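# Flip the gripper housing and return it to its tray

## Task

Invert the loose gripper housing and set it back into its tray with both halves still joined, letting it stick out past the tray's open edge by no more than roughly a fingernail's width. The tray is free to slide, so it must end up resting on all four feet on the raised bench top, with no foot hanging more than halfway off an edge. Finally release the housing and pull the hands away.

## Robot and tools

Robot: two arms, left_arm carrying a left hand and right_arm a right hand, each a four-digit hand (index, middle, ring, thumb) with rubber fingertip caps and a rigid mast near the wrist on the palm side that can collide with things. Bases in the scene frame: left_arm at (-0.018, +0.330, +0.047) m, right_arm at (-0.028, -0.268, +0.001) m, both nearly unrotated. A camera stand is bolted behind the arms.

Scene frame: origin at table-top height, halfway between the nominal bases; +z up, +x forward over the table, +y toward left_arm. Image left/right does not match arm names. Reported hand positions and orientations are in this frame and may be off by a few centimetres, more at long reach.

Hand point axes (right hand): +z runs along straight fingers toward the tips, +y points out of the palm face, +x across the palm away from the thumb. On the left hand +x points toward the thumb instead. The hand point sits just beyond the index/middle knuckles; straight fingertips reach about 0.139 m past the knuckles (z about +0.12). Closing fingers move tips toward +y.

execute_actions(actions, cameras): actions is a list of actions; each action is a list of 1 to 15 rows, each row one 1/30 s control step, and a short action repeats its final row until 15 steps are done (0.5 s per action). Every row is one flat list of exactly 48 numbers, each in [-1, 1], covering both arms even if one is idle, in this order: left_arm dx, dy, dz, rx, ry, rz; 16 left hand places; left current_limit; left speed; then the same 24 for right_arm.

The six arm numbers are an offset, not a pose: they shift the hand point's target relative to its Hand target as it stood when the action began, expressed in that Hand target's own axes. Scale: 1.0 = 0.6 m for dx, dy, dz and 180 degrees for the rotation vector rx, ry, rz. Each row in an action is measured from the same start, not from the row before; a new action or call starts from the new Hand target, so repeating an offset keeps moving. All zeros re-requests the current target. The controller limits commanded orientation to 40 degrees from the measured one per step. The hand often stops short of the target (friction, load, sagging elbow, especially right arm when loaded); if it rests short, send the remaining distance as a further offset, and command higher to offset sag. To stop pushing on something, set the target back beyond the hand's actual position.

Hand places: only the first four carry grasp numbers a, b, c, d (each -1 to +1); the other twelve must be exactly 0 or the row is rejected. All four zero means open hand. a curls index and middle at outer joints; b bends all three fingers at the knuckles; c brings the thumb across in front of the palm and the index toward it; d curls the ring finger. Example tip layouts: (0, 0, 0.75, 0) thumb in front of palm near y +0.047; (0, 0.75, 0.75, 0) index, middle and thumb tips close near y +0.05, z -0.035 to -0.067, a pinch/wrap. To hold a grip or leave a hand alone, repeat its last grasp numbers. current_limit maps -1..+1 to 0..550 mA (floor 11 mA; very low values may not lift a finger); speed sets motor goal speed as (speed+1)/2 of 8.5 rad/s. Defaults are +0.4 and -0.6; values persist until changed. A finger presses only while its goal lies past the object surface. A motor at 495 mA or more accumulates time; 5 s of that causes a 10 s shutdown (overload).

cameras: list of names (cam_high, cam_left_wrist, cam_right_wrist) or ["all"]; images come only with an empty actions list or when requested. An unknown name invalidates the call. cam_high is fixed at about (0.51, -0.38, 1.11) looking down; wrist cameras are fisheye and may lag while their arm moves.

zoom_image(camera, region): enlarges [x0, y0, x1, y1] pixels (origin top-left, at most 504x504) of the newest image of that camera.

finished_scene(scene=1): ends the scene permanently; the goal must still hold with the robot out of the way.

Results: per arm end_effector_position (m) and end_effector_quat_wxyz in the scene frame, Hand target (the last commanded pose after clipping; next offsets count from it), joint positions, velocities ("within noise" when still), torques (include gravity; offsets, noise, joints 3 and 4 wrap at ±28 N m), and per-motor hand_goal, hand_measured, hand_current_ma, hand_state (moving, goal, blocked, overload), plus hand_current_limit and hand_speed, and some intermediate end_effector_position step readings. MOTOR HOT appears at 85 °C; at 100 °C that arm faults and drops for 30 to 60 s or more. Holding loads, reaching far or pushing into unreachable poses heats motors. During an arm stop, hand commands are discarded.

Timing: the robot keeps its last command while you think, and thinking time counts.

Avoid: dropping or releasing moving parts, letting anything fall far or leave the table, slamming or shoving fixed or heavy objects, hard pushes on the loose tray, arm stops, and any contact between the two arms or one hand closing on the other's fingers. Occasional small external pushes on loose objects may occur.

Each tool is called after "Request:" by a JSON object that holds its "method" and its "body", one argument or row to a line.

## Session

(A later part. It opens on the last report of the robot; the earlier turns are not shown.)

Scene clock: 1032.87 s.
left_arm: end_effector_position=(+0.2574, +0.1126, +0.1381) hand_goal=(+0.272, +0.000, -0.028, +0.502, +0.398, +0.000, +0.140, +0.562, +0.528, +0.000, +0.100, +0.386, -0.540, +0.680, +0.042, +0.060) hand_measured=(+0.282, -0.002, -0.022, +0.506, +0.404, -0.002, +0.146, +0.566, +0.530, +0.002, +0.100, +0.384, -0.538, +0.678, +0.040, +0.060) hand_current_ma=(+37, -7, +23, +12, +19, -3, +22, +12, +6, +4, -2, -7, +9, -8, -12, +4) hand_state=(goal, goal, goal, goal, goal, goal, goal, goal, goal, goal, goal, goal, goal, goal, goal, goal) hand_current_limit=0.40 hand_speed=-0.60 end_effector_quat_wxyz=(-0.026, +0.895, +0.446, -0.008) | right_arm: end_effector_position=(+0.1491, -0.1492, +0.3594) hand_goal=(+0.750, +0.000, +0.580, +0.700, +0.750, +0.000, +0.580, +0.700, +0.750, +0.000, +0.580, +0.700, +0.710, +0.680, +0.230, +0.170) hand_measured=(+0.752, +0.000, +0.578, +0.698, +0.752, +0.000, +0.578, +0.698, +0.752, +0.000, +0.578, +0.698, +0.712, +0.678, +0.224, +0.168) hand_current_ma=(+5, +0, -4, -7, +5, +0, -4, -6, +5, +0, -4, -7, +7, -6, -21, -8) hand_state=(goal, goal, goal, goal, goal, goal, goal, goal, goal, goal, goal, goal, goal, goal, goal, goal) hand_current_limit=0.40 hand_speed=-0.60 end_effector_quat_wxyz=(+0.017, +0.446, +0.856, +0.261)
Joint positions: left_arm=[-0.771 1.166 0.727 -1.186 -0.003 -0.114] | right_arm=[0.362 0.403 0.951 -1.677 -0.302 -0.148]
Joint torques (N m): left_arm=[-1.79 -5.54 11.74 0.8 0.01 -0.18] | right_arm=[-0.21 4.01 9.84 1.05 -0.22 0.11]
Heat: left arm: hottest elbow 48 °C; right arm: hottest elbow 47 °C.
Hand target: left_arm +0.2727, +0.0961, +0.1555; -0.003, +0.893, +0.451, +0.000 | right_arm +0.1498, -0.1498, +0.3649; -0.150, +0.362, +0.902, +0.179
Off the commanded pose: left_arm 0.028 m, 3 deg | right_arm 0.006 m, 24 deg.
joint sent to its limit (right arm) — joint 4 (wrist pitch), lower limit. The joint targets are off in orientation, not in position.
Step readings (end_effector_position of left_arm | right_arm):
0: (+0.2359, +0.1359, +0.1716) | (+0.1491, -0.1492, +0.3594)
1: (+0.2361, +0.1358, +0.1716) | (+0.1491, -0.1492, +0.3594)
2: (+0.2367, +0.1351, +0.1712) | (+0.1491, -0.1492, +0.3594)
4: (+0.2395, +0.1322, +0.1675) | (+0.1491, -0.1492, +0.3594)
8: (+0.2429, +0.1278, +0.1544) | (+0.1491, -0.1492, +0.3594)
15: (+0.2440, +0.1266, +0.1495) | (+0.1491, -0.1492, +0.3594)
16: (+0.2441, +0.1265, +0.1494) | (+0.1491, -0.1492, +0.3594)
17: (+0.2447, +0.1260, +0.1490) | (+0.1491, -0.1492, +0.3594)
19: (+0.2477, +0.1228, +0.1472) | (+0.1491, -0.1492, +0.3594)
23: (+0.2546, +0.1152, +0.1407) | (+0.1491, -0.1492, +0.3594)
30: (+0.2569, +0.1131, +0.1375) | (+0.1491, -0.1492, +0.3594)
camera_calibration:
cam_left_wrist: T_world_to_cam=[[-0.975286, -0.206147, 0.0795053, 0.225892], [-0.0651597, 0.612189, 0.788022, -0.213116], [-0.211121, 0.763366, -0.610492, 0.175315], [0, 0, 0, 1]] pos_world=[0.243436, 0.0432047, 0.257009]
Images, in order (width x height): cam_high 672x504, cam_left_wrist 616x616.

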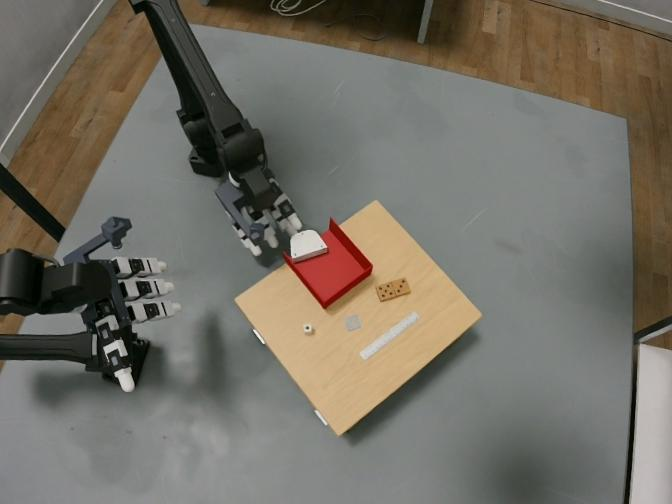

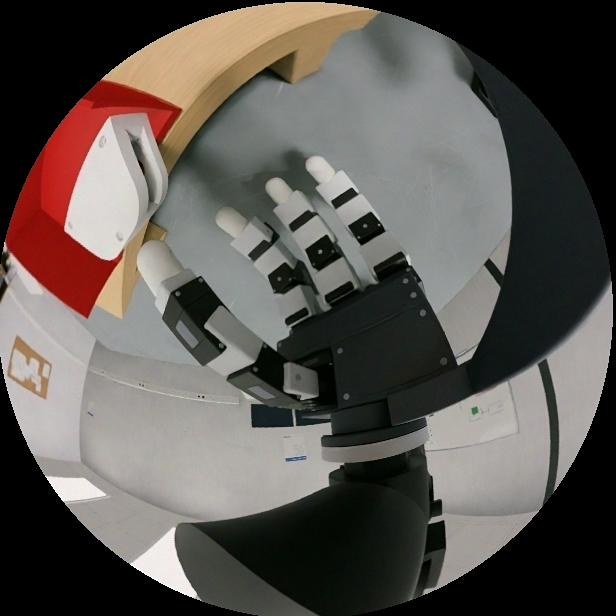

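Request:
{"method": "execute_actions", "body": {
  "actions": [
    [[0,0,-0.02,0,0,0,0.25,0.2,0.75,0.3,0,0,0,0,0,0,0,0,0,0,0,0,0.4,-0.6,0,0,0,0,0,0,0,0,0,0,0,0,0,0,0,0,0,0,0,0,0,0,0.4,-0.6],[0,0,-0.045,0,0,0,0.25,0.2,0.75,0.3,0,0,0,0,0,0,0,0,0,0,0,0,0.4,-0.6,0,0,0,0,0,0,0,0,0,0,0,0,0,0,0,0,0,0,0,0,0,0,0.4,-0.6]],
    [[0.008,0,0,0,0,0,0.25,0.2,0.75,0.3,0,0,0,0,0,0,0,0,0,0,0,0,0.4,-0.6,0,0,0,0,0,0,0,0,0,0,0,0,0,0,0,0,0,0,0,0,0,0,0.4,-0.6]]
  ]
}}

Scene clock: 1054.43 s.
left_arm: end_effector_position=(+0.2628, +0.1085, +0.1605) hand_goal=(+0.272, +0.000, -0.028, +0.502, +0.398, +0.000, +0.140, +0.562, +0.528, +0.000, +0.100, +0.386, -0.540, +0.680, +0.042, +0.060) hand_measured=(+0.282, -0.002, -0.022, +0.506, +0.404, -0.002, +0.146, +0.566, +0.530, +0.002, +0.100, +0.384, -0.538, +0.678, +0.040, +0.060) hand_current_ma=(+37, -7, +23, +12, +19, -3, +22, +12, +6, +4, -2, -7, +9, -8, -12, +4) hand_state=(goal, goal, goal, goal, goal, goal, goal, goal, goal, goal, goal, goal, goal, goal, goal, goal) hand_current_limit=0.40 hand_speed=-0.60 end_effector_quat_wxyz=(-0.025, +0.894, +0.447, -0.007) | right_arm: end_effector_position=(+0.1491, -0.1492, +0.3594) hand_goal=(+0.750, +0.000, +0.580, +0.700, +0.750, +0.000, +0.580, +0.700, +0.750, +0.000, +0.580, +0.700, +0.710, +0.680, +0.230, +0.170) hand_measured=(+0.752, +0.000, +0.578, +0.698, +0.752, +0.000, +0.578, +0.698, +0.752, +0.000, +0.578, +0.698, +0.712, +0.678, +0.224, +0.168) hand_current_ma=(+5, +0, -4, -7, +5, +0, -4, -6, +5, +0, -4, -7, +7, -6, -21, -8) hand_state=(goal, goal, goal, goal, goal, goal, goal, goal, goal, goal, goal, goal, goal, goal, goal, goal) hand_current_limit=0.40 hand_speed=-0.60 end_effector_quat_wxyz=(+0.017, +0.446, +0.856, +0.261)
Joint positions: left_arm=[-0.769 1.157 0.783 -1.249 -0.003 -0.114] | right_arm=[0.362 0.403 0.951 -1.677 -0.302 -0.148]
Joint torques (N m): left_arm=[-0.85 -7.71 11.56 -0.08 -0.02 0.03] | right_arm=[-0.15 3.9 9.83 1.01 -0.23 0.12]
Heat: left arm: hottest elbow 49 °C; right arm: hottest elbow 47 °C.
Hand target: left_arm +0.2756, +0.0999, +0.1825; -0.003, +0.893, +0.451, +0.000 | right_arm +0.1498, -0.1498, +0.3649; -0.150, +0.362, +0.902, +0.179
Off the commanded pose: left_arm 0.027 m, 3 deg | right_arm 0.006 m, 24 deg.
joint sent to its limit (right arm) — joint 4 (wrist pitch), lower limit. The joint targets are off in orientation, not in position.
Step readings (end_effector_position of left_arm | right_arm):
0: (+0.2574, +0.1127, +0.1381) | (+0.1491, -0.1492, +0.3594)
1: (+0.2574, +0.1127, +0.1381) | (+0.1491, -0.1492, +0.3594)
2: (+0.2577, +0.1124, +0.1386) | (+0.1491, -0.1492, +0.3594)
4: (+0.2578, +0.1123, +0.1414) | (+0.1491, -0.1492, +0.3594)
8: (+0.2610, +0.1092, +0.1524) | (+0.1491, -0.1492, +0.3594)
15: (+0.2631, +0.1073, +0.1607) | (+0.1491, -0.1492, +0.3594)
16: (+0.2629, +0.1075, +0.1607) | (+0.1491, -0.1492, +0.3594)
17: (+0.2627, +0.1076, +0.1606) | (+0.1491, -0.1492, +0.3594)
19: (+0.2625, +0.1078, +0.1605) | (+0.1491, -0.1492, +0.3594)
23: (+0.2625, +0.1081, +0.1605) | (+0.1491, -0.1492, +0.3594)
30: (+0.2628, +0.1085, +0.1605) | (+0.1491, -0.1492, +0.3594)

Request:
{"method": "execute_actions", "body": {
  "actions": [
    [[0.003,0.031,0,0,0,0,0.25,0.2,0.75,0.3,0,0,0,0,0,0,0,0,0,0,0,0,0.4,-0.6,0,0,0,0,0,0,0,0,0,0,0,0,0,0,0,0,0,0,0,0,0,0,0.4,-0.6]],
    [[0.003,0.031,0,0,0,0,0.25,0.2,0.75,0.3,0,0,0,0,0,0,0,0,0,0,0,0,0.4,-0.6,0,0,0,0,0,0,0,0,0,0,0,0,0,0,0,0,0,0,0,0,0,0,0.4,-0.6]]
  ],
  "cameras": ["cam_left_wrist", "cam_high"]
}}

Request:
{"method": "zoom_image", "body": {
  "camera": "cam_left_wrist",
  "region": [60, 60, 280, 280]
}}

Request:
{"method": "zoom_image", "body": {
  "camera": "cam_high",
  "region": [240, 160, 380, 300]
}}

Scene clock: 1061.53 s.
left_arm: end_effector_position=(+0.2902, +0.0940, +0.1657) hand_goal=(+0.272, +0.000, -0.028, +0.502, +0.398, +0.000, +0.140, +0.562, +0.528, +0.000, +0.100, +0.386, -0.540, +0.680, +0.042, +0.060) hand_measured=(+0.282, -0.002, -0.022, +0.506, +0.404, -0.002, +0.146, +0.566, +0.530, +0.002, +0.100, +0.384, -0.538, +0.678, +0.040, +0.060) hand_current_ma=(+37, -7, +23, +12, +19, -3, +22, +12, +6, +4, -2, -7, +8, -8, -12, +4) hand_state=(goal, goal, goal, goal, goal, goal, goal, goal, goal, goal, goal, goal, goal, goal, goal, goal) hand_current_limit=0.40 hand_speed=-0.60 end_effector_quat_wxyz=(-0.024, +0.890, +0.454, -0.007) | right_arm: end_effector_position=(+0.1491, -0.1492, +0.3594) hand_goal=(+0.750, +0.000, +0.580, +0.700, +0.750, +0.000, +0.580, +0.700, +0.750, +0.000, +0.580, +0.700, +0.710, +0.680, +0.230, +0.170) hand_measured=(+0.752, +0.000, +0.578, +0.698, +0.752, +0.000, +0.578, +0.698, +0.752, +0.000, +0.578, +0.698, +0.712, +0.678, +0.224, +0.168) hand_current_ma=(+5, +0, -4, -7, +5, +0, -4, -6, +5, +0, -4, -7, +7, -6, -21, -8) hand_state=(goal, goal, goal, goal, goal, goal, goal, goal, goal, goal, goal, goal, goal, goal, goal, goal) hand_current_limit=0.40 hand_speed=-0.60 end_effector_quat_wxyz=(+0.017, +0.446, +0.856, +0.261)
Joint positions: left_arm=[-0.746 1.237 0.861 -1.244 -0.003 -0.107] | right_arm=[0.362 0.403 0.951 -1.677 -0.302 -0.148]
Joint torques (N m): left_arm=[-0.73 -6.65 11.96 0.7 -0.07 0.22] | right_arm=[-0.21 3.96 9.83 1.09 -0.21 0.12]
Heat: left arm: hottest elbow 50 °C; right arm: hottest elbow 47 °C.
Hand target: left_arm +0.3076, +0.0806, +0.1824; -0.003, +0.893, +0.451, +0.000 | right_arm +0.1498, -0.1498, +0.3649; -0.150, +0.362, +0.902, +0.179
Off the commanded pose: left_arm 0.028 m, 3 deg | right_arm 0.006 m, 24 deg.
joint sent to its limit (right arm) — joint 4 (wrist pitch), lower limit. The joint targets are off in orientation, not in position.
Step readings (end_effector_position of left_arm | right_arm):
0: (+0.2628, +0.1085, +0.1605) | (+0.1491, -0.1492, +0.3594)
1: (+0.2628, +0.1085, +0.1605) | (+0.1491, -0.1492, +0.3594)
2: (+0.2633, +0.1086, +0.1608) | (+0.1491, -0.1492, +0.3594)
4: (+0.2657, +0.1079, +0.1625) | (+0.1491, -0.1492, +0.3594)
8: (+0.2733, +0.1036, +0.1672) | (+0.1491, -0.1492, +0.3594)
15: (+0.2759, +0.1019, +0.1671) | (+0.1491, -0.1492, +0.3594)
16: (+0.2759, +0.1019, +0.1668) | (+0.1491, -0.1492, +0.3594)
17: (+0.2765, +0.1017, +0.1668) | (+0.1491, -0.1492, +0.3594)
19: (+0.2796, +0.1001, +0.1667) | (+0.1491, -0.1492, +0.3594)
23: (+0.2879, +0.0957, +0.1662) | (+0.1491, -0.1492, +0.3594)
30: (+0.2902, +0.0941, +0.1657) | (+0.1491, -0.1492, +0.3594)
camera_calibration:
cam_left_wrist: T_world_to_cam=[[-0.97161, -0.223724, 0.0769459, 0.252817], [-0.0791083, 0.613733, 0.785541, -0.217027], [-0.222968, 0.757152, -0.614008, 0.217879], [0, 0, 0, 1]] pos_world=[0.277051, 0.0247901, 0.284809]
Images, in order (width x height): cam_high 672x504, cam_left_wrist 616x616.

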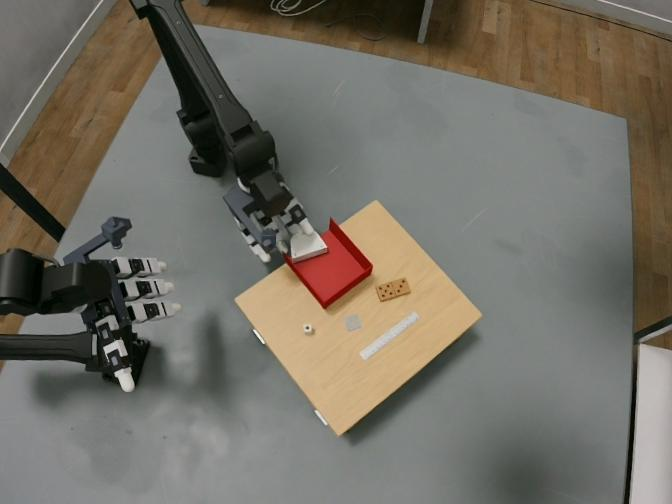

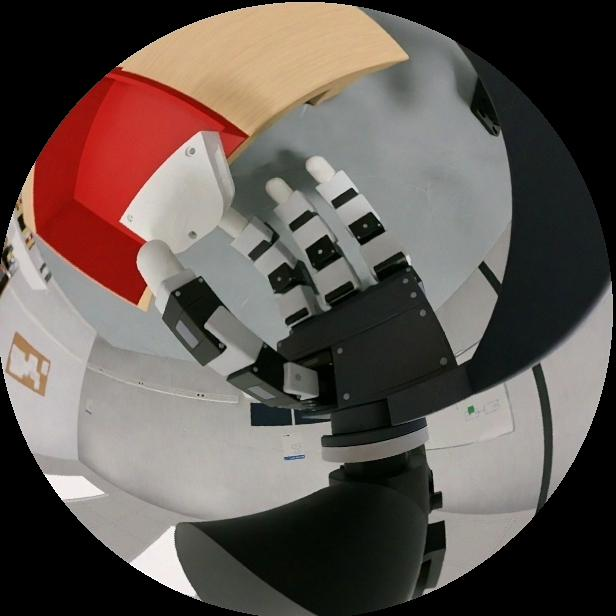

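Scaled by 2.291 from the camera's 616x616 image, which has a finer 880x880 frame.

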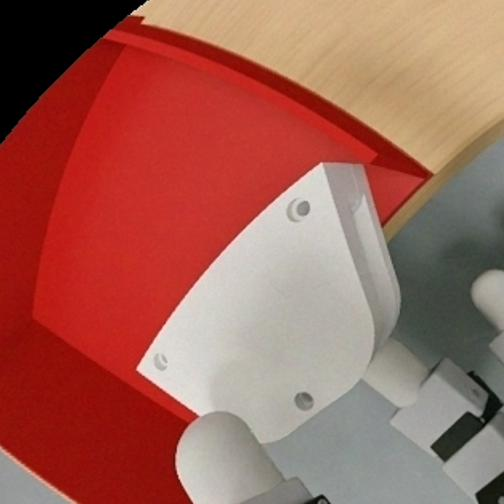

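Scaled by 3.600 from the camera's 672x504 image, which has a finer 960x720 frame.

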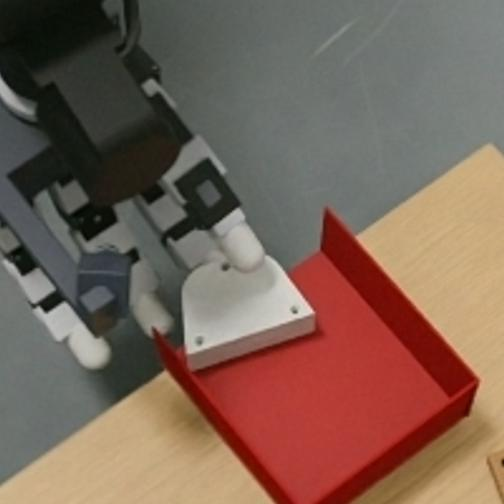

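Request:
{"method": "execute_actions", "body": {
  "actions": [
    [[0.01,0,0.002,0,0,0.018,0.25,0.2,0.75,0.3,0,0,0,0,0,0,0,0,0,0,0,0,0.4,-0.6,0,0,0,0,0,0,0,0,0,0,0,0,0,0,0,0,0,0,0,0,0,0,0.4,-0.6],[0.0202,0,0.003,0,0,0.037,0.25,0.2,0.75,0.3,0,0,0,0,0,0,0,0,0,0,0,0,0.4,-0.6,0,0,0,0,0,0,0,0,0,0,0,0,0,0,0,0,0,0,0,0,0,0,0.4,-0.6]],
    [[0.02,-0.002,0.003,0,0,0.037,0.25,0.2,0.75,0.3,0,0,0,0,0,0,0,0,0,0,0,0,0.4,-0.6,0,0,0,0,0,0,0,0,0,0,0,0,0,0,0,0,0,0,0,0,0,0,0.4,-0.6]],
    [[0,0,0,0,0,0.037,0.25,0.2,0.75,0.3,0,0,0,0,0,0,0,0,0,0,0,0,0.4,-0.6,0,0,0,0,0,0,0,0,0,0,0,0,0,0,0,0,0,0,0,0,0,0,0.4,-0.6]]
  ],
  "cameras": ["cam_left_wrist", "cam_high"]
}}

Request:
{"method": "zoom_image", "body": {
  "camera": "cam_left_wrist",
  "region": [60, 60, 280, 280]
}}

Request:
{"method": "zoom_image", "body": {
  "camera": "cam_high",
  "region": [240, 160, 380, 300]
}}

Scene clock: 1120.90 s.
left_arm: end_effector_position=(+0.3076, +0.1084, +0.1658) hand_goal=(+0.272, +0.000, -0.028, +0.502, +0.398, +0.000, +0.140, +0.562, +0.528, +0.000, +0.100, +0.386, -0.540, +0.680, +0.042, +0.060) hand_measured=(+0.282, -0.002, -0.022, +0.506, +0.404, -0.002, +0.146, +0.566, +0.530, +0.002, +0.100, +0.384, -0.538, +0.678, +0.040, +0.060) hand_current_ma=(+37, -6, +23, +12, +19, -3, +22, +12, +6, +4, -2, -7, +4, -8, -12, +4) hand_state=(goal, goal, goal, goal, goal, goal, goal, goal, goal, goal, goal, goal, goal, goal, goal, goal) hand_current_limit=0.40 hand_speed=-0.60 end_effector_quat_wxyz=(-0.018, +0.956, +0.294, -0.011) | right_arm: end_effector_position=(+0.1491, -0.1492, +0.3594) hand_goal=(+0.750, +0.000, +0.580, +0.700, +0.750, +0.000, +0.580, +0.700, +0.750, +0.000, +0.580, +0.700, +0.710, +0.680, +0.230, +0.170) hand_measured=(+0.752, +0.000, +0.578, +0.698, +0.752, +0.000, +0.578, +0.698, +0.752, +0.000, +0.578, +0.698, +0.712, +0.678, +0.224, +0.168) hand_current_ma=(+5, +0, -4, -7, +5, +0, -4, -6, +5, +0, -4, -7, +7, -6, -21, -8) hand_state=(goal, goal, goal, goal, goal, goal, goal, goal, goal, goal, goal, goal, goal, goal, goal, goal) hand_current_limit=0.40 hand_speed=-0.60 end_effector_quat_wxyz=(+0.017, +0.446, +0.856, +0.261)
Joint positions: left_arm=[-0.577 1.237 0.861 -1.236 -0.007 0.409] | right_arm=[0.362 0.403 0.951 -1.677 -0.302 -0.148]
Joint torques (N m): left_arm=[-0.73 -7.36 10.95 0.62 0.21 0.24] | right_arm=[-0.32 4.19 9.84 1.05 -0.22 0.13]
Heat: left arm: hottest elbow 57 °C; right arm: hottest elbow 47 °C.
Hand target: left_arm +0.3222, +0.1000, +0.1789; -0.003, +0.957, +0.289, +0.000 | right_arm +0.1498, -0.1498, +0.3649; -0.150, +0.362, +0.902, +0.179
Off the commanded pose: left_arm 0.021 m, 2 deg | right_arm 0.006 m, 24 deg.
joint sent to its limit (right arm) — joint 4 (wrist pitch), lower limit. The joint targets are off in orientation, not in position.
Step readings (end_effector_position of left_arm | right_arm):
0: (+0.2902, +0.0940, +0.1657) | (+0.1491, -0.1492, +0.3594)
1: (+0.2902, +0.0940, +0.1657) | (+0.1491, -0.1492, +0.3594)
2: (+0.2904, +0.0939, +0.1657) | (+0.1491, -0.1492, +0.3594)
4: (+0.2923, +0.0953, +0.1657) | (+0.1491, -0.1492, +0.3594)
8: (+0.2998, +0.1026, +0.1658) | (+0.1491, -0.1492, +0.3594)
15: (+0.3015, +0.1031, +0.1657) | (+0.1491, -0.1492, +0.3594)
16: (+0.3013, +0.1027, +0.1657) | (+0.1491, -0.1492, +0.3594)
17: (+0.3019, +0.1030, +0.1657) | (+0.1491, -0.1492, +0.3594)
19: (+0.3034, +0.1038, +0.1658) | (+0.1491, -0.1492, +0.3594)
23: (+0.3092, +0.1102, +0.1659) | (+0.1491, -0.1492, +0.3594)
30: (+0.3099, +0.1104, +0.1659) | (+0.1491, -0.1492, +0.3594)
31: (+0.3095, +0.1099, +0.1659) | (+0.1491, -0.1492, +0.3594)
32: (+0.3094, +0.1097, +0.1659) | (+0.1491, -0.1492, +0.3594)
34: (+0.3090, +0.1092, +0.1659) | (+0.1491, -0.1492, +0.3594)
38: (+0.3093, +0.1100, +0.1658) | (+0.1491, -0.1492, +0.3594)
45: (+0.3085, +0.1094, +0.1658) | (+0.1491, -0.1492, +0.3594)
camera_calibration:
cam_left_wrist: T_world_to_cam=[[-0.988926, 0.121194, 0.0856635, 0.239399], [0.142649, 0.616909, 0.773999, -0.291131], [0.0409575, 0.777647, -0.627365, 0.129743], [0, 0, 0, 1]] pos_world=[0.272963, 0.0496936, 0.286224]
Images, in order (width x height): cam_high 672x504, cam_left_wrist 616x616.

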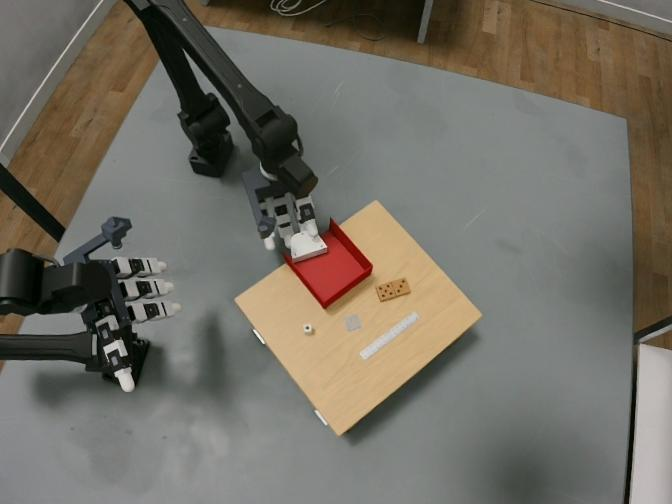

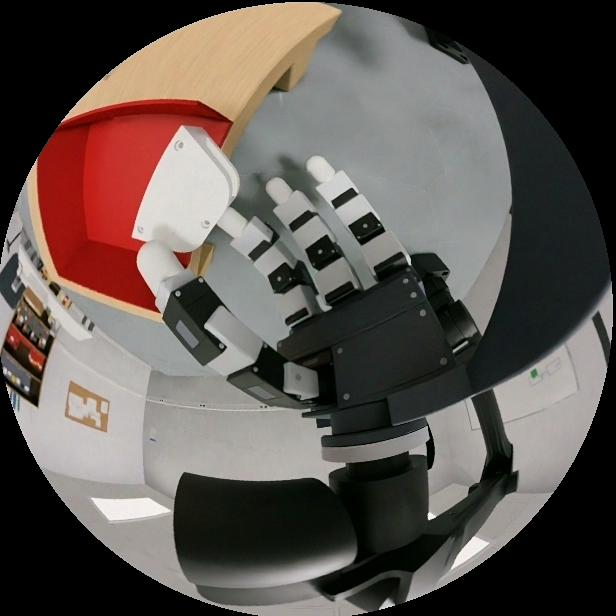

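Scaled by 2.291 from the camera's 616x616 image, which has a finer 880x880 frame.

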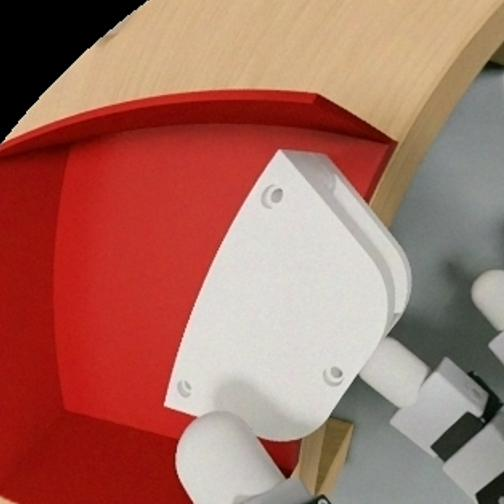

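Scaled by 3.600 from the camera's 672x504 image, which has a finer 960x720 frame.

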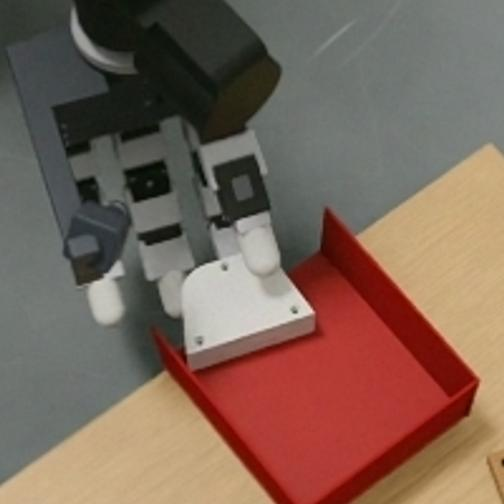

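Request:
{"method": "execute_actions", "body": {
  "actions": [
    [[-0.0245,-0.0225,0.005,0,0,-0.0515,0.25,0.2,0.75,0.3,0,0,0,0,0,0,0,0,0,0,0,0,0.4,-0.6,0,0,0,0,0,0,0,0,0,0,0,0,0,0,0,0,0,0,0,0,0,0,0.4,-0.6]],
    [[-0.0205,-0.0262,0.005,0,0,-0.0515,0.25,0.2,0.75,0.3,0,0,0,0,0,0,0,0,0,0,0,0,0.4,-0.6,0,0,0,0,0,0,0,0,0,0,0,0,0,0,0,0,0,0,0,0,0,0,0.4,-0.6]],
    [[0,0,0,0,0,0,0.25,0.35,0.75,0.3,0,0,0,0,0,0,0,0,0,0,0,0,0.4,-0.6,0,0,0,0,0,0,0,0,0,0,0,0,0,0,0,0,0,0,0,0,0,0,0.4,-0.6]],
    [[0,0,0,0,0,0,0.25,0.5,0.75,0.3,0,0,0,0,0,0,0,0,0,0,0,0,0.4,-0.6,0,0,0,0,0,0,0,0,0,0,0,0,0,0,0,0,0,0,0,0,0,0,0.4,-0.6]]
  ],
  "cameras": ["cam_left_wrist", "cam_high"]
}}

Request:
{"method": "zoom_image", "body": {
  "camera": "cam_left_wrist",
  "region": [80, 60, 300, 280]
}}

Request:
{"method": "zoom_image", "body": {
  "camera": "cam_high",
  "region": [240, 160, 380, 300]
}}

Scene clock: 1167.07 s.
left_arm: end_effector_position=(+0.2814, +0.1087, +0.1678) hand_goal=(-0.132, +0.000, +0.062, +0.562, -0.128, +0.000, +0.080, +0.562, +0.078, +0.000, +0.100, +0.446, -0.540, +0.680, +0.042, +0.120) hand_measured=(-0.112, -0.002, +0.062, +0.560, -0.110, -0.002, +0.088, +0.566, +0.094, +0.002, +0.100, +0.444, -0.538, +0.678, +0.040, +0.116) hand_current_ma=(+85, -5, -1, -8, +75, -3, +31, +12, +66, +4, +0, -7, +4, -7, -12, -19) hand_state=(blocked, goal, goal, goal, goal, goal, goal, goal, goal, goal, goal, goal, goal, goal, goal, goal) hand_current_limit=0.40 hand_speed=-0.60 end_effector_quat_wxyz=(-0.011, +0.900, +0.435, -0.005) | right_arm: end_effector_position=(+0.1491, -0.1492, +0.3594) hand_goal=(+0.750, +0.000, +0.580, +0.700, +0.750, +0.000, +0.580, +0.700, +0.750, +0.000, +0.580, +0.700, +0.710, +0.680, +0.230, +0.170) hand_measured=(+0.752, +0.000, +0.578, +0.698, +0.752, +0.000, +0.578, +0.698, +0.752, +0.000, +0.578, +0.698, +0.712, +0.678, +0.224, +0.168) hand_current_ma=(+5, +0, -4, -7, +5, +0, -4, -6, +5, +0, -4, -7, +7, -6, -21, -8) hand_state=(goal, goal, goal, goal, goal, goal, goal, goal, goal, goal, goal, goal, goal, goal, goal, goal) hand_current_limit=0.40 hand_speed=-0.60 end_effector_quat_wxyz=(+0.017, +0.446, +0.856, +0.261)
Joint positions: left_arm=[-0.714 1.168 0.808 -1.234 0.001 -0.032] | right_arm=[0.362 0.403 0.951 -1.677 -0.302 -0.148]
Joint torques (N m): left_arm=[-2.26 -7.71 8.4 0.81 -0.14 -0.12] | right_arm=[0.03 4.07 9.87 1.14 -0.22 0.15]
Heat: left arm: hottest elbow 55 °C; right arm: hottest elbow 47 °C.
Hand target: left_arm +0.2826, +0.1063, +0.1729; -0.003, +0.898, +0.439, +0.000 | right_arm +0.1498, -0.1498, +0.3649; -0.150, +0.362, +0.902, +0.179
Off the commanded pose: left_arm 0.006 m, 1 deg | right_arm 0.006 m, 24 deg.
joint sent to its limit (right arm) — joint 4 (wrist pitch), lower limit. The joint targets are off in orientation, not in position.
Step readings (end_effector_position of left_arm | right_arm):
0: (+0.3076, +0.1084, +0.1658) | (+0.1491, -0.1492, +0.3594)
1: (+0.3076, +0.1084, +0.1658) | (+0.1491, -0.1492, +0.3594)
2: (+0.3075, +0.1081, +0.1659) | (+0.1491, -0.1492, +0.3594)
4: (+0.3072, +0.1071, +0.1666) | (+0.1491, -0.1492, +0.3594)
8: (+0.3022, +0.1032, +0.1699) | (+0.1491, -0.1492, +0.3594)
15: (+0.3003, +0.1032, +0.1723) | (+0.1491, -0.1492, +0.3594)
16: (+0.3003, +0.1039, +0.1718) | (+0.1491, -0.1492, +0.3594)
17: (+0.2994, +0.1039, +0.1714) | (+0.1491, -0.1492, +0.3594)
19: (+0.2949, +0.1054, +0.1696) | (+0.1491, -0.1492, +0.3594)
23: (+0.2822, +0.1052, +0.1668) | (+0.1491, -0.1492, +0.3594)
30: (+0.2804, +0.1063, +0.1677) | (+0.1491, -0.1492, +0.3594)
31: (+0.2807, +0.1069, +0.1677) | (+0.1491, -0.1492, +0.3594)
32: (+0.2809, +0.1073, +0.1677) | (+0.1491, -0.1492, +0.3594)
34: (+0.2811, +0.1078, +0.1677) | (+0.1491, -0.1492, +0.3594)
38: (+0.2813, +0.1083, +0.1678) | (+0.1491, -0.1492, +0.3594)
45: (+0.2814, +0.1087, +0.1678) | (+0.1491, -0.1492, +0.3594)
46: (+0.2814, +0.1087, +0.1678) | (+0.1491, -0.1492, +0.3594)
47: (+0.2814, +0.1087, +0.1678) | (+0.1491, -0.1492, +0.3594)
49: (+0.2815, +0.1087, +0.1678) | (+0.1491, -0.1492, +0.3594)
53: (+0.2815, +0.1088, +0.1678) | (+0.1491, -0.1492, +0.3594)
60: (+0.2814, +0.1087, +0.1678) | (+0.1491, -0.1492, +0.3594)
camera_calibration:
cam_left_wrist: T_world_to_cam=[[-0.981238, -0.180666, 0.0673164, 0.246995], [-0.0636775, 0.633245, 0.771327, -0.232411], [-0.18198, 0.752569, -0.632869, 0.198265], [0, 0, 0, 1]] pos_world=[0.263642, 0.0425885, 0.288114]
Images, in order (width x height): cam_high 672x504, cam_left_wrist 616x616.

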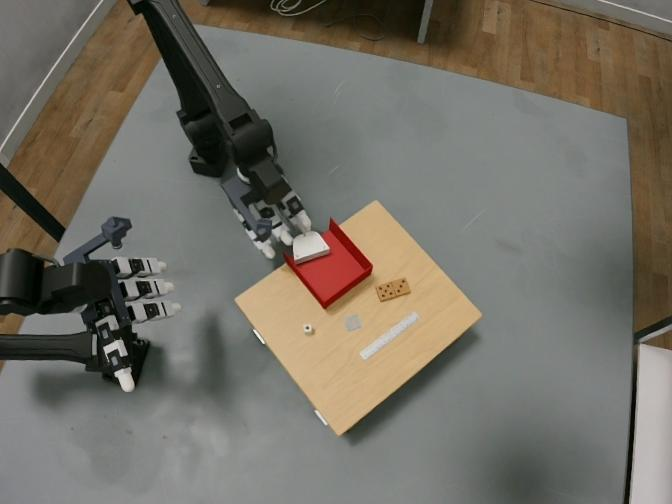

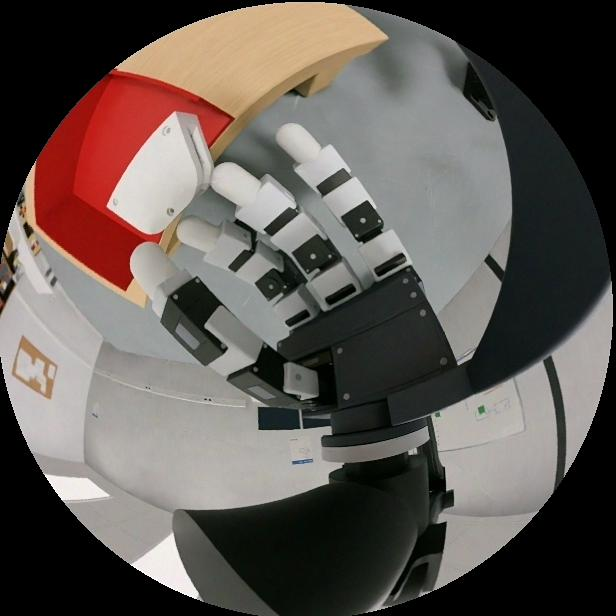

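Scaled by 2.291 from the camera's 616x616 image, which has a finer 880x880 frame.

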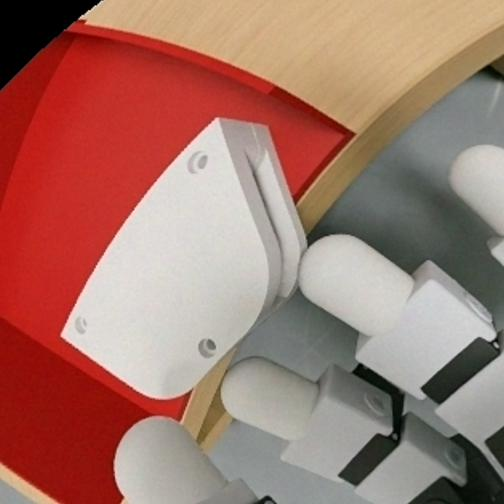

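Scaled by 3.600 from the camera's 672x504 image, which has a finer 960x720 frame.

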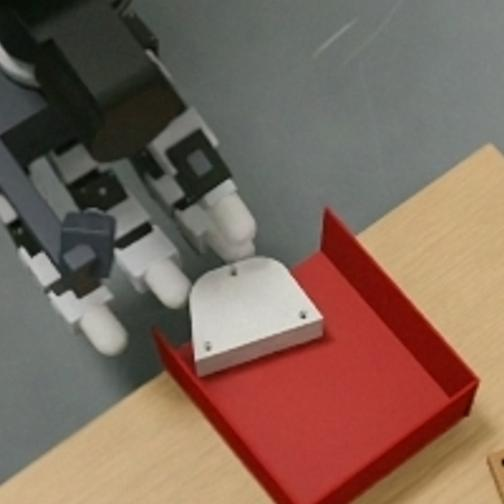

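Request:
{"method": "execute_actions", "body": {
  "actions": [
    [[0,0.012,0,0,0,0,0.25,0.5,0.75,0.3,0,0,0,0,0,0,0,0,0,0,0,0,0.4,-0.6,0,0,0,0,0,0,0,0,0,0,0,0,0,0,0,0,0,0,0,0,0,0,0.4,-0.6],[0,0.024,0,0,0,0,0.25,0.5,0.75,0.3,0,0,0,0,0,0,0,0,0,0,0,0,0.4,-0.6,0,0,0,0,0,0,0,0,0,0,0,0,0,0,0,0,0,0,0,0,0,0,0.4,-0.6]]
  ],
  "cameras": ["cam_left_wrist", "cam_high"]
}}

Request:
{"method": "zoom_image", "body": {
  "camera": "cam_left_wrist",
  "region": [80, 60, 300, 280]
}}

Request:
{"method": "zoom_image", "body": {
  "camera": "cam_high",
  "region": [240, 160, 380, 300]
}}

Scene clock: 1176.67 s.
left_arm: end_effector_position=(+0.2823, +0.1079, +0.1615) hand_goal=(-0.132, +0.000, +0.062, +0.562, -0.128, +0.000, +0.080, +0.562, +0.078, +0.000, +0.100, +0.446, -0.540, +0.680, +0.042, +0.120) hand_measured=(-0.112, -0.002, +0.062, +0.560, -0.110, -0.002, +0.088, +0.566, +0.094, +0.002, +0.100, +0.444, -0.538, +0.678, +0.040, +0.116) hand_current_ma=(+85, -5, +0, -8, +75, -3, +31, +12, +66, +4, +0, -7, +4, -7, -12, -19) hand_state=(blocked, goal, goal, goal, goal, goal, goal, goal, goal, goal, goal, goal, goal, goal, goal, goal) hand_current_limit=0.40 hand_speed=-0.60 end_effector_quat_wxyz=(-0.017, +0.900, +0.435, -0.008) | right_arm: end_effector_position=(+0.1491, -0.1492, +0.3594) hand_goal=(+0.750, +0.000, +0.580, +0.700, +0.750, +0.000, +0.580, +0.700, +0.750, +0.000, +0.580, +0.700, +0.710, +0.680, +0.230, +0.170) hand_measured=(+0.752, +0.000, +0.578, +0.698, +0.752, +0.000, +0.578, +0.698, +0.752, +0.000, +0.578, +0.698, +0.712, +0.678, +0.224, +0.168) hand_current_ma=(+5, +0, -4, -7, +5, +0, -4, -6, +5, +0, -4, -7, +7, -6, -21, -8) hand_state=(goal, goal, goal, goal, goal, goal, goal, goal, goal, goal, goal, goal, goal, goal, goal, goal) hand_current_limit=0.40 hand_speed=-0.60 end_effector_quat_wxyz=(+0.017, +0.446, +0.856, +0.261)
Joint positions: left_arm=[-0.714 1.187 0.808 -1.229 0.001 -0.032] | right_arm=[0.362 0.403 0.951 -1.677 -0.302 -0.148]
Joint torques (N m): left_arm=[-1.79 -5.95 10.76 0.87 -0.11 -0.07] | right_arm=[-0.44 4.25 9.8 1.07 -0.24 0.13]
Heat: left arm: hottest elbow 52 °C; right arm: hottest elbow 47 °C.
Hand target: left_arm +0.2940, +0.0974, +0.1729; -0.003, +0.898, +0.439, +0.000 | right_arm +0.1498, -0.1498, +0.3649; -0.150, +0.362, +0.902, +0.179
Off the commanded pose: left_arm 0.019 m, 2 deg | right_arm 0.006 m, 24 deg.
joint sent to its limit (right arm) — joint 4 (wrist pitch), lower limit. The joint targets are off in orientation, not in position.
Step readings (end_effector_position of left_arm | right_arm):
0: (+0.2814, +0.1087, +0.1678) | (+0.1491, -0.1492, +0.3594)
1: (+0.2814, +0.1087, +0.1678) | (+0.1491, -0.1492, +0.3594)
2: (+0.2814, +0.1087, +0.1678) | (+0.1491, -0.1492, +0.3594)
4: (+0.2815, +0.1086, +0.1678) | (+0.1491, -0.1492, +0.3594)
8: (+0.2821, +0.1081, +0.1653) | (+0.1491, -0.1492, +0.3594)
15: (+0.2823, +0.1079, +0.1615) | (+0.1491, -0.1492, +0.3594)
camera_calibration:
cam_left_wrist: T_world_to_cam=[[-0.980511, -0.181266, 0.0757727, 0.246721], [-0.0557708, 0.626615, 0.777331, -0.229492], [-0.188384, 0.757955, -0.624512, 0.194902], [0, 0, 0, 1]] pos_world=[0.26583, 0.0407987, 0.281415]
Images, in order (width x height): cam_high 672x504, cam_left_wrist 616x616.

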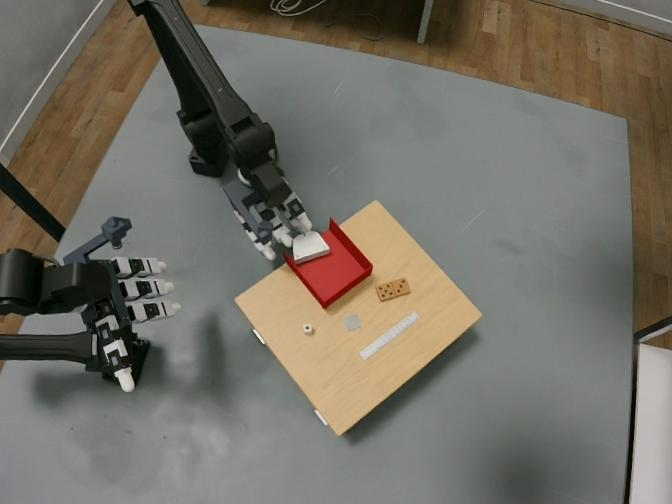

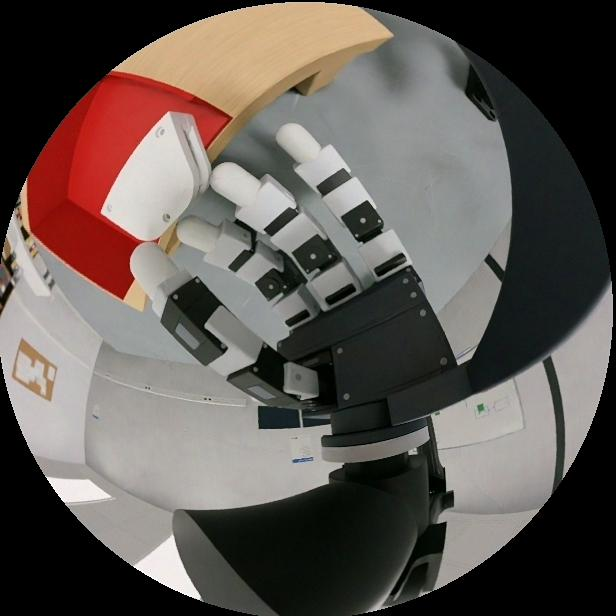

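Scaled by 2.291 from the camera's 616x616 image, which has a finer 880x880 frame.

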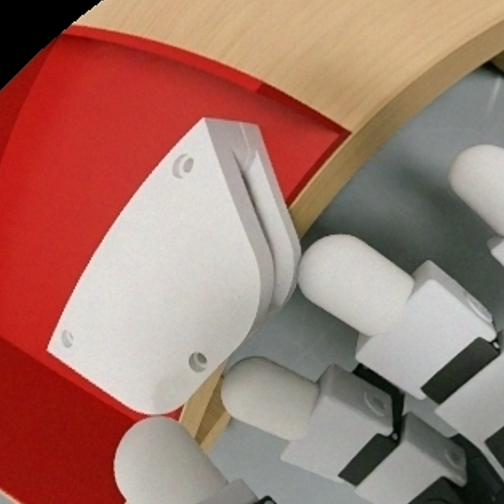

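Scaled by 3.600 from the camera's 672x504 image, which has a finer 960x720 frame.

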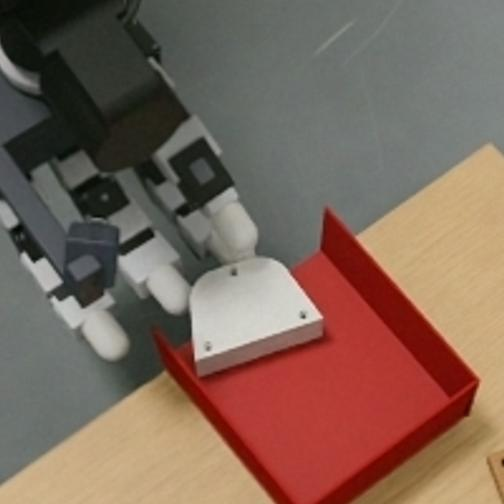

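Request:
{"method": "execute_actions", "body": {
  "actions": [
    [[0,0.012,-0.006,0,0,0,0.25,0.5,0.75,0.3,0,0,0,0,0,0,0,0,0,0,0,0,0.4,-0.6,0,0,0,0,0,0,0,0,0,0,0,0,0,0,0,0,0,0,0,0,0,0,0.4,-0.6],[0,0.022,-0.01,0,0,0,0.25,0.5,0.75,0.3,0,0,0,0,0,0,0,0,0,0,0,0,0.4,-0.6,0,0,0,0,0,0,0,0,0,0,0,0,0,0,0,0,0,0,0,0,0,0,0.4,-0.6]]
  ],
  "cameras": ["cam_left_wrist", "cam_high"]
}}

Request:
{"method": "zoom_image", "body": {
  "camera": "cam_high",
  "region": [240, 160, 380, 300]
}}

Scene clock: 1181.80 s.
left_arm: end_effector_position=(+0.2894, +0.1019, +0.1620) hand_goal=(-0.132, +0.000, +0.062, +0.562, -0.128, +0.000, +0.080, +0.562, +0.078, +0.000, +0.100, +0.446, -0.540, +0.680, +0.042, +0.120) hand_measured=(-0.112, -0.002, +0.062, +0.560, -0.110, -0.002, +0.088, +0.564, +0.094, +0.002, +0.100, +0.444, -0.538, +0.678, +0.040, +0.116) hand_current_ma=(+85, -5, +0, -8, +72, -3, +26, +9, +66, +4, +0, -7, +4, -7, -12, -19) hand_state=(blocked, goal, goal, goal, goal, goal, goal, goal, goal, goal, goal, goal, goal, goal, goal, goal) hand_current_limit=0.40 hand_speed=-0.60 end_effector_quat_wxyz=(-0.019, +0.900, +0.435, -0.009) | right_arm: end_effector_position=(+0.1491, -0.1492, +0.3594) hand_goal=(+0.750, +0.000, +0.580, +0.700, +0.750, +0.000, +0.580, +0.700, +0.750, +0.000, +0.580, +0.700, +0.710, +0.680, +0.230, +0.170) hand_measured=(+0.752, +0.000, +0.578, +0.698, +0.752, +0.000, +0.578, +0.698, +0.752, +0.000, +0.578, +0.698, +0.712, +0.678, +0.224, +0.168) hand_current_ma=(+5, +0, -4, -7, +5, +0, -4, -6, +5, +0, -4, -7, +7, -6, -21, -8) hand_state=(goal, goal, goal, goal, goal, goal, goal, goal, goal, goal, goal, goal, goal, goal, goal, goal) hand_current_limit=0.40 hand_speed=-0.60 end_effector_quat_wxyz=(+0.017, +0.446, +0.856, +0.261)
Joint positions: left_arm=[-0.714 1.216 0.832 -1.229 0.001 -0.032] | right_arm=[0.362 0.403 0.951 -1.677 -0.302 -0.148]
Joint torques (N m): left_arm=[-1.08 -6.59 11.97 0.54 -0.16 -0.1] | right_arm=[-0.09 4.19 9.78 0.98 -0.23 0.11]
Heat: left arm: hottest elbow 51 °C; right arm: hottest elbow 47 °C.
Hand target: left_arm +0.3044, +0.0893, +0.1787; -0.003, +0.898, +0.439, +0.000 | right_arm +0.1498, -0.1498, +0.3649; -0.150, +0.362, +0.902, +0.179
Off the commanded pose: left_arm 0.026 m, 2 deg | right_arm 0.006 m, 24 deg.
joint sent to its limit (right arm) — joint 4 (wrist pitch), lower limit. The joint targets are off in orientation, not in position.
Step readings (end_effector_position of left_arm | right_arm):
0: (+0.2823, +0.1079, +0.1615) | (+0.1491, -0.1492, +0.3594)
1: (+0.2823, +0.1079, +0.1615) | (+0.1491, -0.1492, +0.3594)
2: (+0.2823, +0.1079, +0.1614) | (+0.1491, -0.1492, +0.3594)
4: (+0.2829, +0.1074, +0.1609) | (+0.1491, -0.1492, +0.3594)
8: (+0.2870, +0.1040, +0.1609) | (+0.1491, -0.1492, +0.3594)
15: (+0.2894, +0.1019, +0.1620) | (+0.1491, -0.1492, +0.3594)
camera_calibration:
cam_left_wrist: T_world_to_cam=[[-0.980282, -0.181474, 0.07819, 0.252065], [-0.0535039, 0.624678, 0.779047, -0.226481], [-0.19022, 0.759503, -0.622071, 0.201078], [0, 0, 0, 1]] pos_world=[0.273226, 0.0345016, 0.281815]
Images, in order (width x height): cam_high 672x504, cam_left_wrist 616x616.

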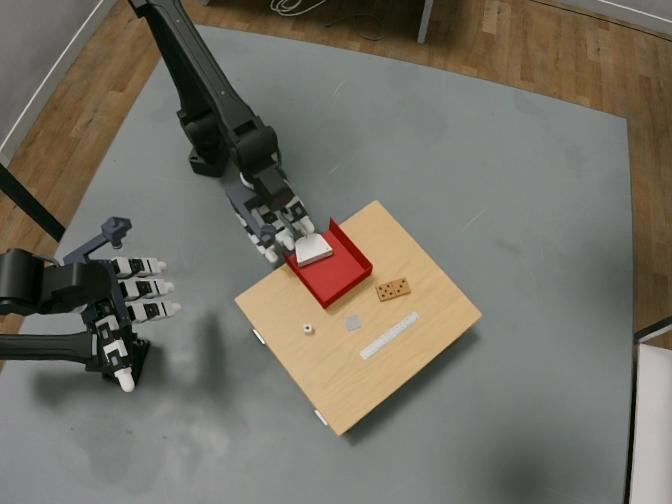

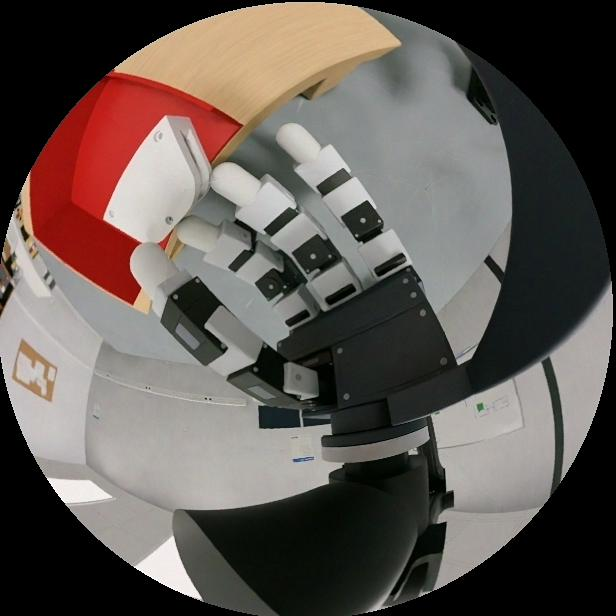

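Scaled by 3.600 from the camera's 672x504 image, which has a finer 960x720 frame.

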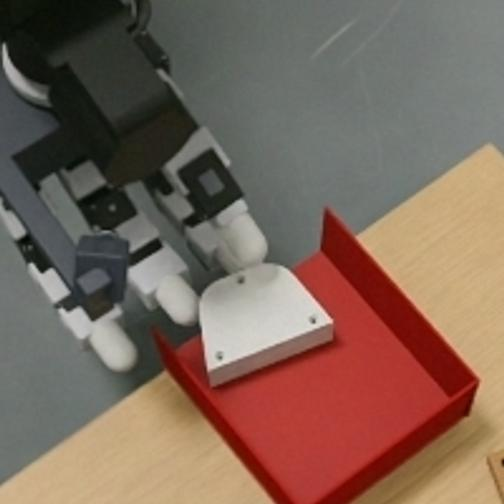

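Request:
{"method": "execute_actions", "body": {
  "actions": [
    [[-0.008,0.006,0,0,0,-0.0375,0.25,0.5,0.75,0.3,0,0,0,0,0,0,0,0,0,0,0,0,0.4,-0.6,0,0,0,0,0,0,0,0,0,0,0,0,0,0,0,0,0,0,0,0,0,0,0.4,-0.6],[-0.016,0.013,0,0,0,-0.075,0.25,0.5,0.75,0.3,0,0,0,0,0,0,0,0,0,0,0,0,0.4,-0.6,0,0,0,0,0,0,0,0,0,0,0,0,0,0,0,0,0,0,0,0,0,0,0.4,-0.6]]
  ],
  "cameras": ["cam_left_wrist", "cam_high"]
}}

Request:
{"method": "zoom_image", "body": {
  "camera": "cam_high",
  "region": [240, 160, 380, 300]
}}

Scene clock: 1202.53 s.
left_arm: end_effector_position=(+0.2862, +0.0901, +0.1612) hand_goal=(-0.132, +0.000, +0.062, +0.562, -0.128, +0.000, +0.080, +0.562, +0.078, +0.000, +0.100, +0.446, -0.540, +0.680, +0.042, +0.120) hand_measured=(-0.112, -0.002, +0.062, +0.560, -0.118, -0.004, +0.080, +0.562, +0.094, -0.006, +0.098, +0.442, -0.538, +0.678, +0.040, +0.116) hand_current_ma=(+83, -4, +0, -8, +42, -10, -1, -2, +65, -19, -3, -11, +4, -7, -12, -18) hand_state=(blocked, goal, goal, goal, goal, goal, goal, goal, goal, goal, goal, goal, goal, goal, goal, goal) hand_current_limit=0.40 hand_speed=-0.60 end_effector_quat_wxyz=(-0.023, +0.850, +0.526, -0.010) | right_arm: end_effector_position=(+0.1491, -0.1492, +0.3594) hand_goal=(+0.750, +0.000, +0.580, +0.700, +0.750, +0.000, +0.580, +0.700, +0.750, +0.000, +0.580, +0.700, +0.710, +0.680, +0.230, +0.170) hand_measured=(+0.752, +0.000, +0.578, +0.698, +0.752, +0.000, +0.578, +0.698, +0.752, +0.000, +0.578, +0.698, +0.712, +0.678, +0.224, +0.168) hand_current_ma=(+5, +0, -4, -7, +5, +0, -4, -6, +5, +0, -4, -7, +7, -6, -21, -8) hand_state=(goal, goal, goal, goal, goal, goal, goal, goal, goal, goal, goal, goal, goal, goal, goal, goal) hand_current_limit=0.40 hand_speed=-0.60 end_effector_quat_wxyz=(+0.017, +0.446, +0.856, +0.261)
Joint positions: left_arm=[-0.799 1.26 0.868 -1.229 0.008 -0.325] | right_arm=[0.362 0.403 0.951 -1.677 -0.302 -0.148]
Joint torques (N m): left_arm=[-1.44 -6.77 12.38 0.68 -0.44 -0.35] | right_arm=[-0.09 3.84 9.81 1.01 -0.23 0.13]
Heat: left arm: hottest elbow 56 °C; right arm: hottest elbow 48 °C.
Hand target: left_arm +0.3047, +0.0770, +0.1788; -0.003, +0.840, +0.542, +0.000 | right_arm +0.1498, -0.1498, +0.3649; -0.150, +0.362, +0.902, +0.179
Off the commanded pose: left_arm 0.029 m, 3 deg | right_arm 0.006 m, 24 deg.
joint sent to its limit (right arm) — joint 4 (wrist pitch), lower limit. The joint targets are off in orientation, not in position.
Step readings (end_effector_position of left_arm | right_arm):
0: (+0.2894, +0.1019, +0.1620) | (+0.1491, -0.1492, +0.3594)
1: (+0.2895, +0.1021, +0.1620) | (+0.1491, -0.1492, +0.3594)
2: (+0.2895, +0.1020, +0.1622) | (+0.1491, -0.1492, +0.3594)
4: (+0.2892, +0.1000, +0.1623) | (+0.1491, -0.1492, +0.3594)
8: (+0.2869, +0.0901, +0.1625) | (+0.1491, -0.1492, +0.3594)
15: (+0.2865, +0.0896, +0.1610) | (+0.1491, -0.1492, +0.3594)
camera_calibration:
cam_left_wrist: T_world_to_cam=[[-0.921513, -0.380401, 0.0781603, 0.247957], [-0.177745, 0.592087, 0.786028, -0.181327], [-0.345284, 0.710442, -0.61323, 0.256286], [0, 0, 0, 1]] pos_world=[0.284757, 0.0196086, 0.28031]
Images, in order (width x height): cam_high 672x504, cam_left_wrist 616x616.

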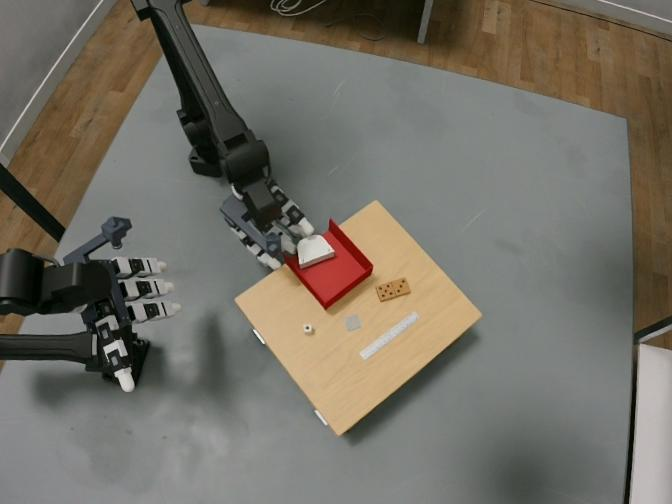

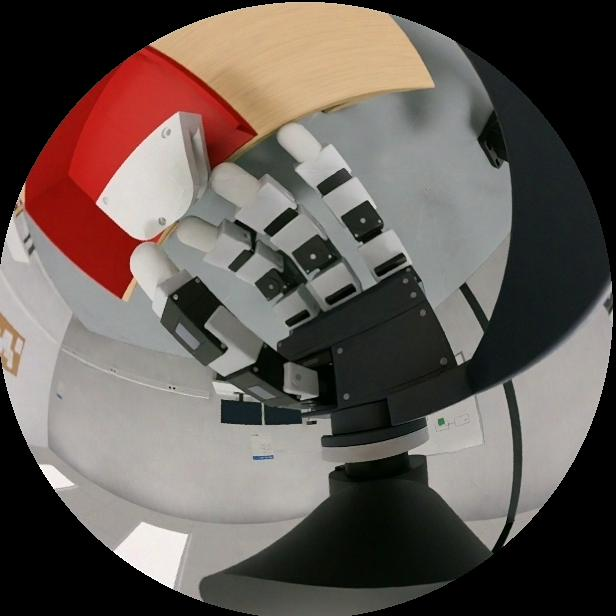

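Scaled by 3.600 from the camera's 672x504 image, which has a finer 960x720 frame.

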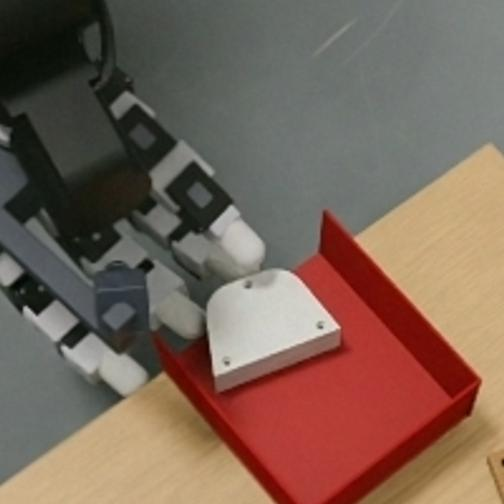

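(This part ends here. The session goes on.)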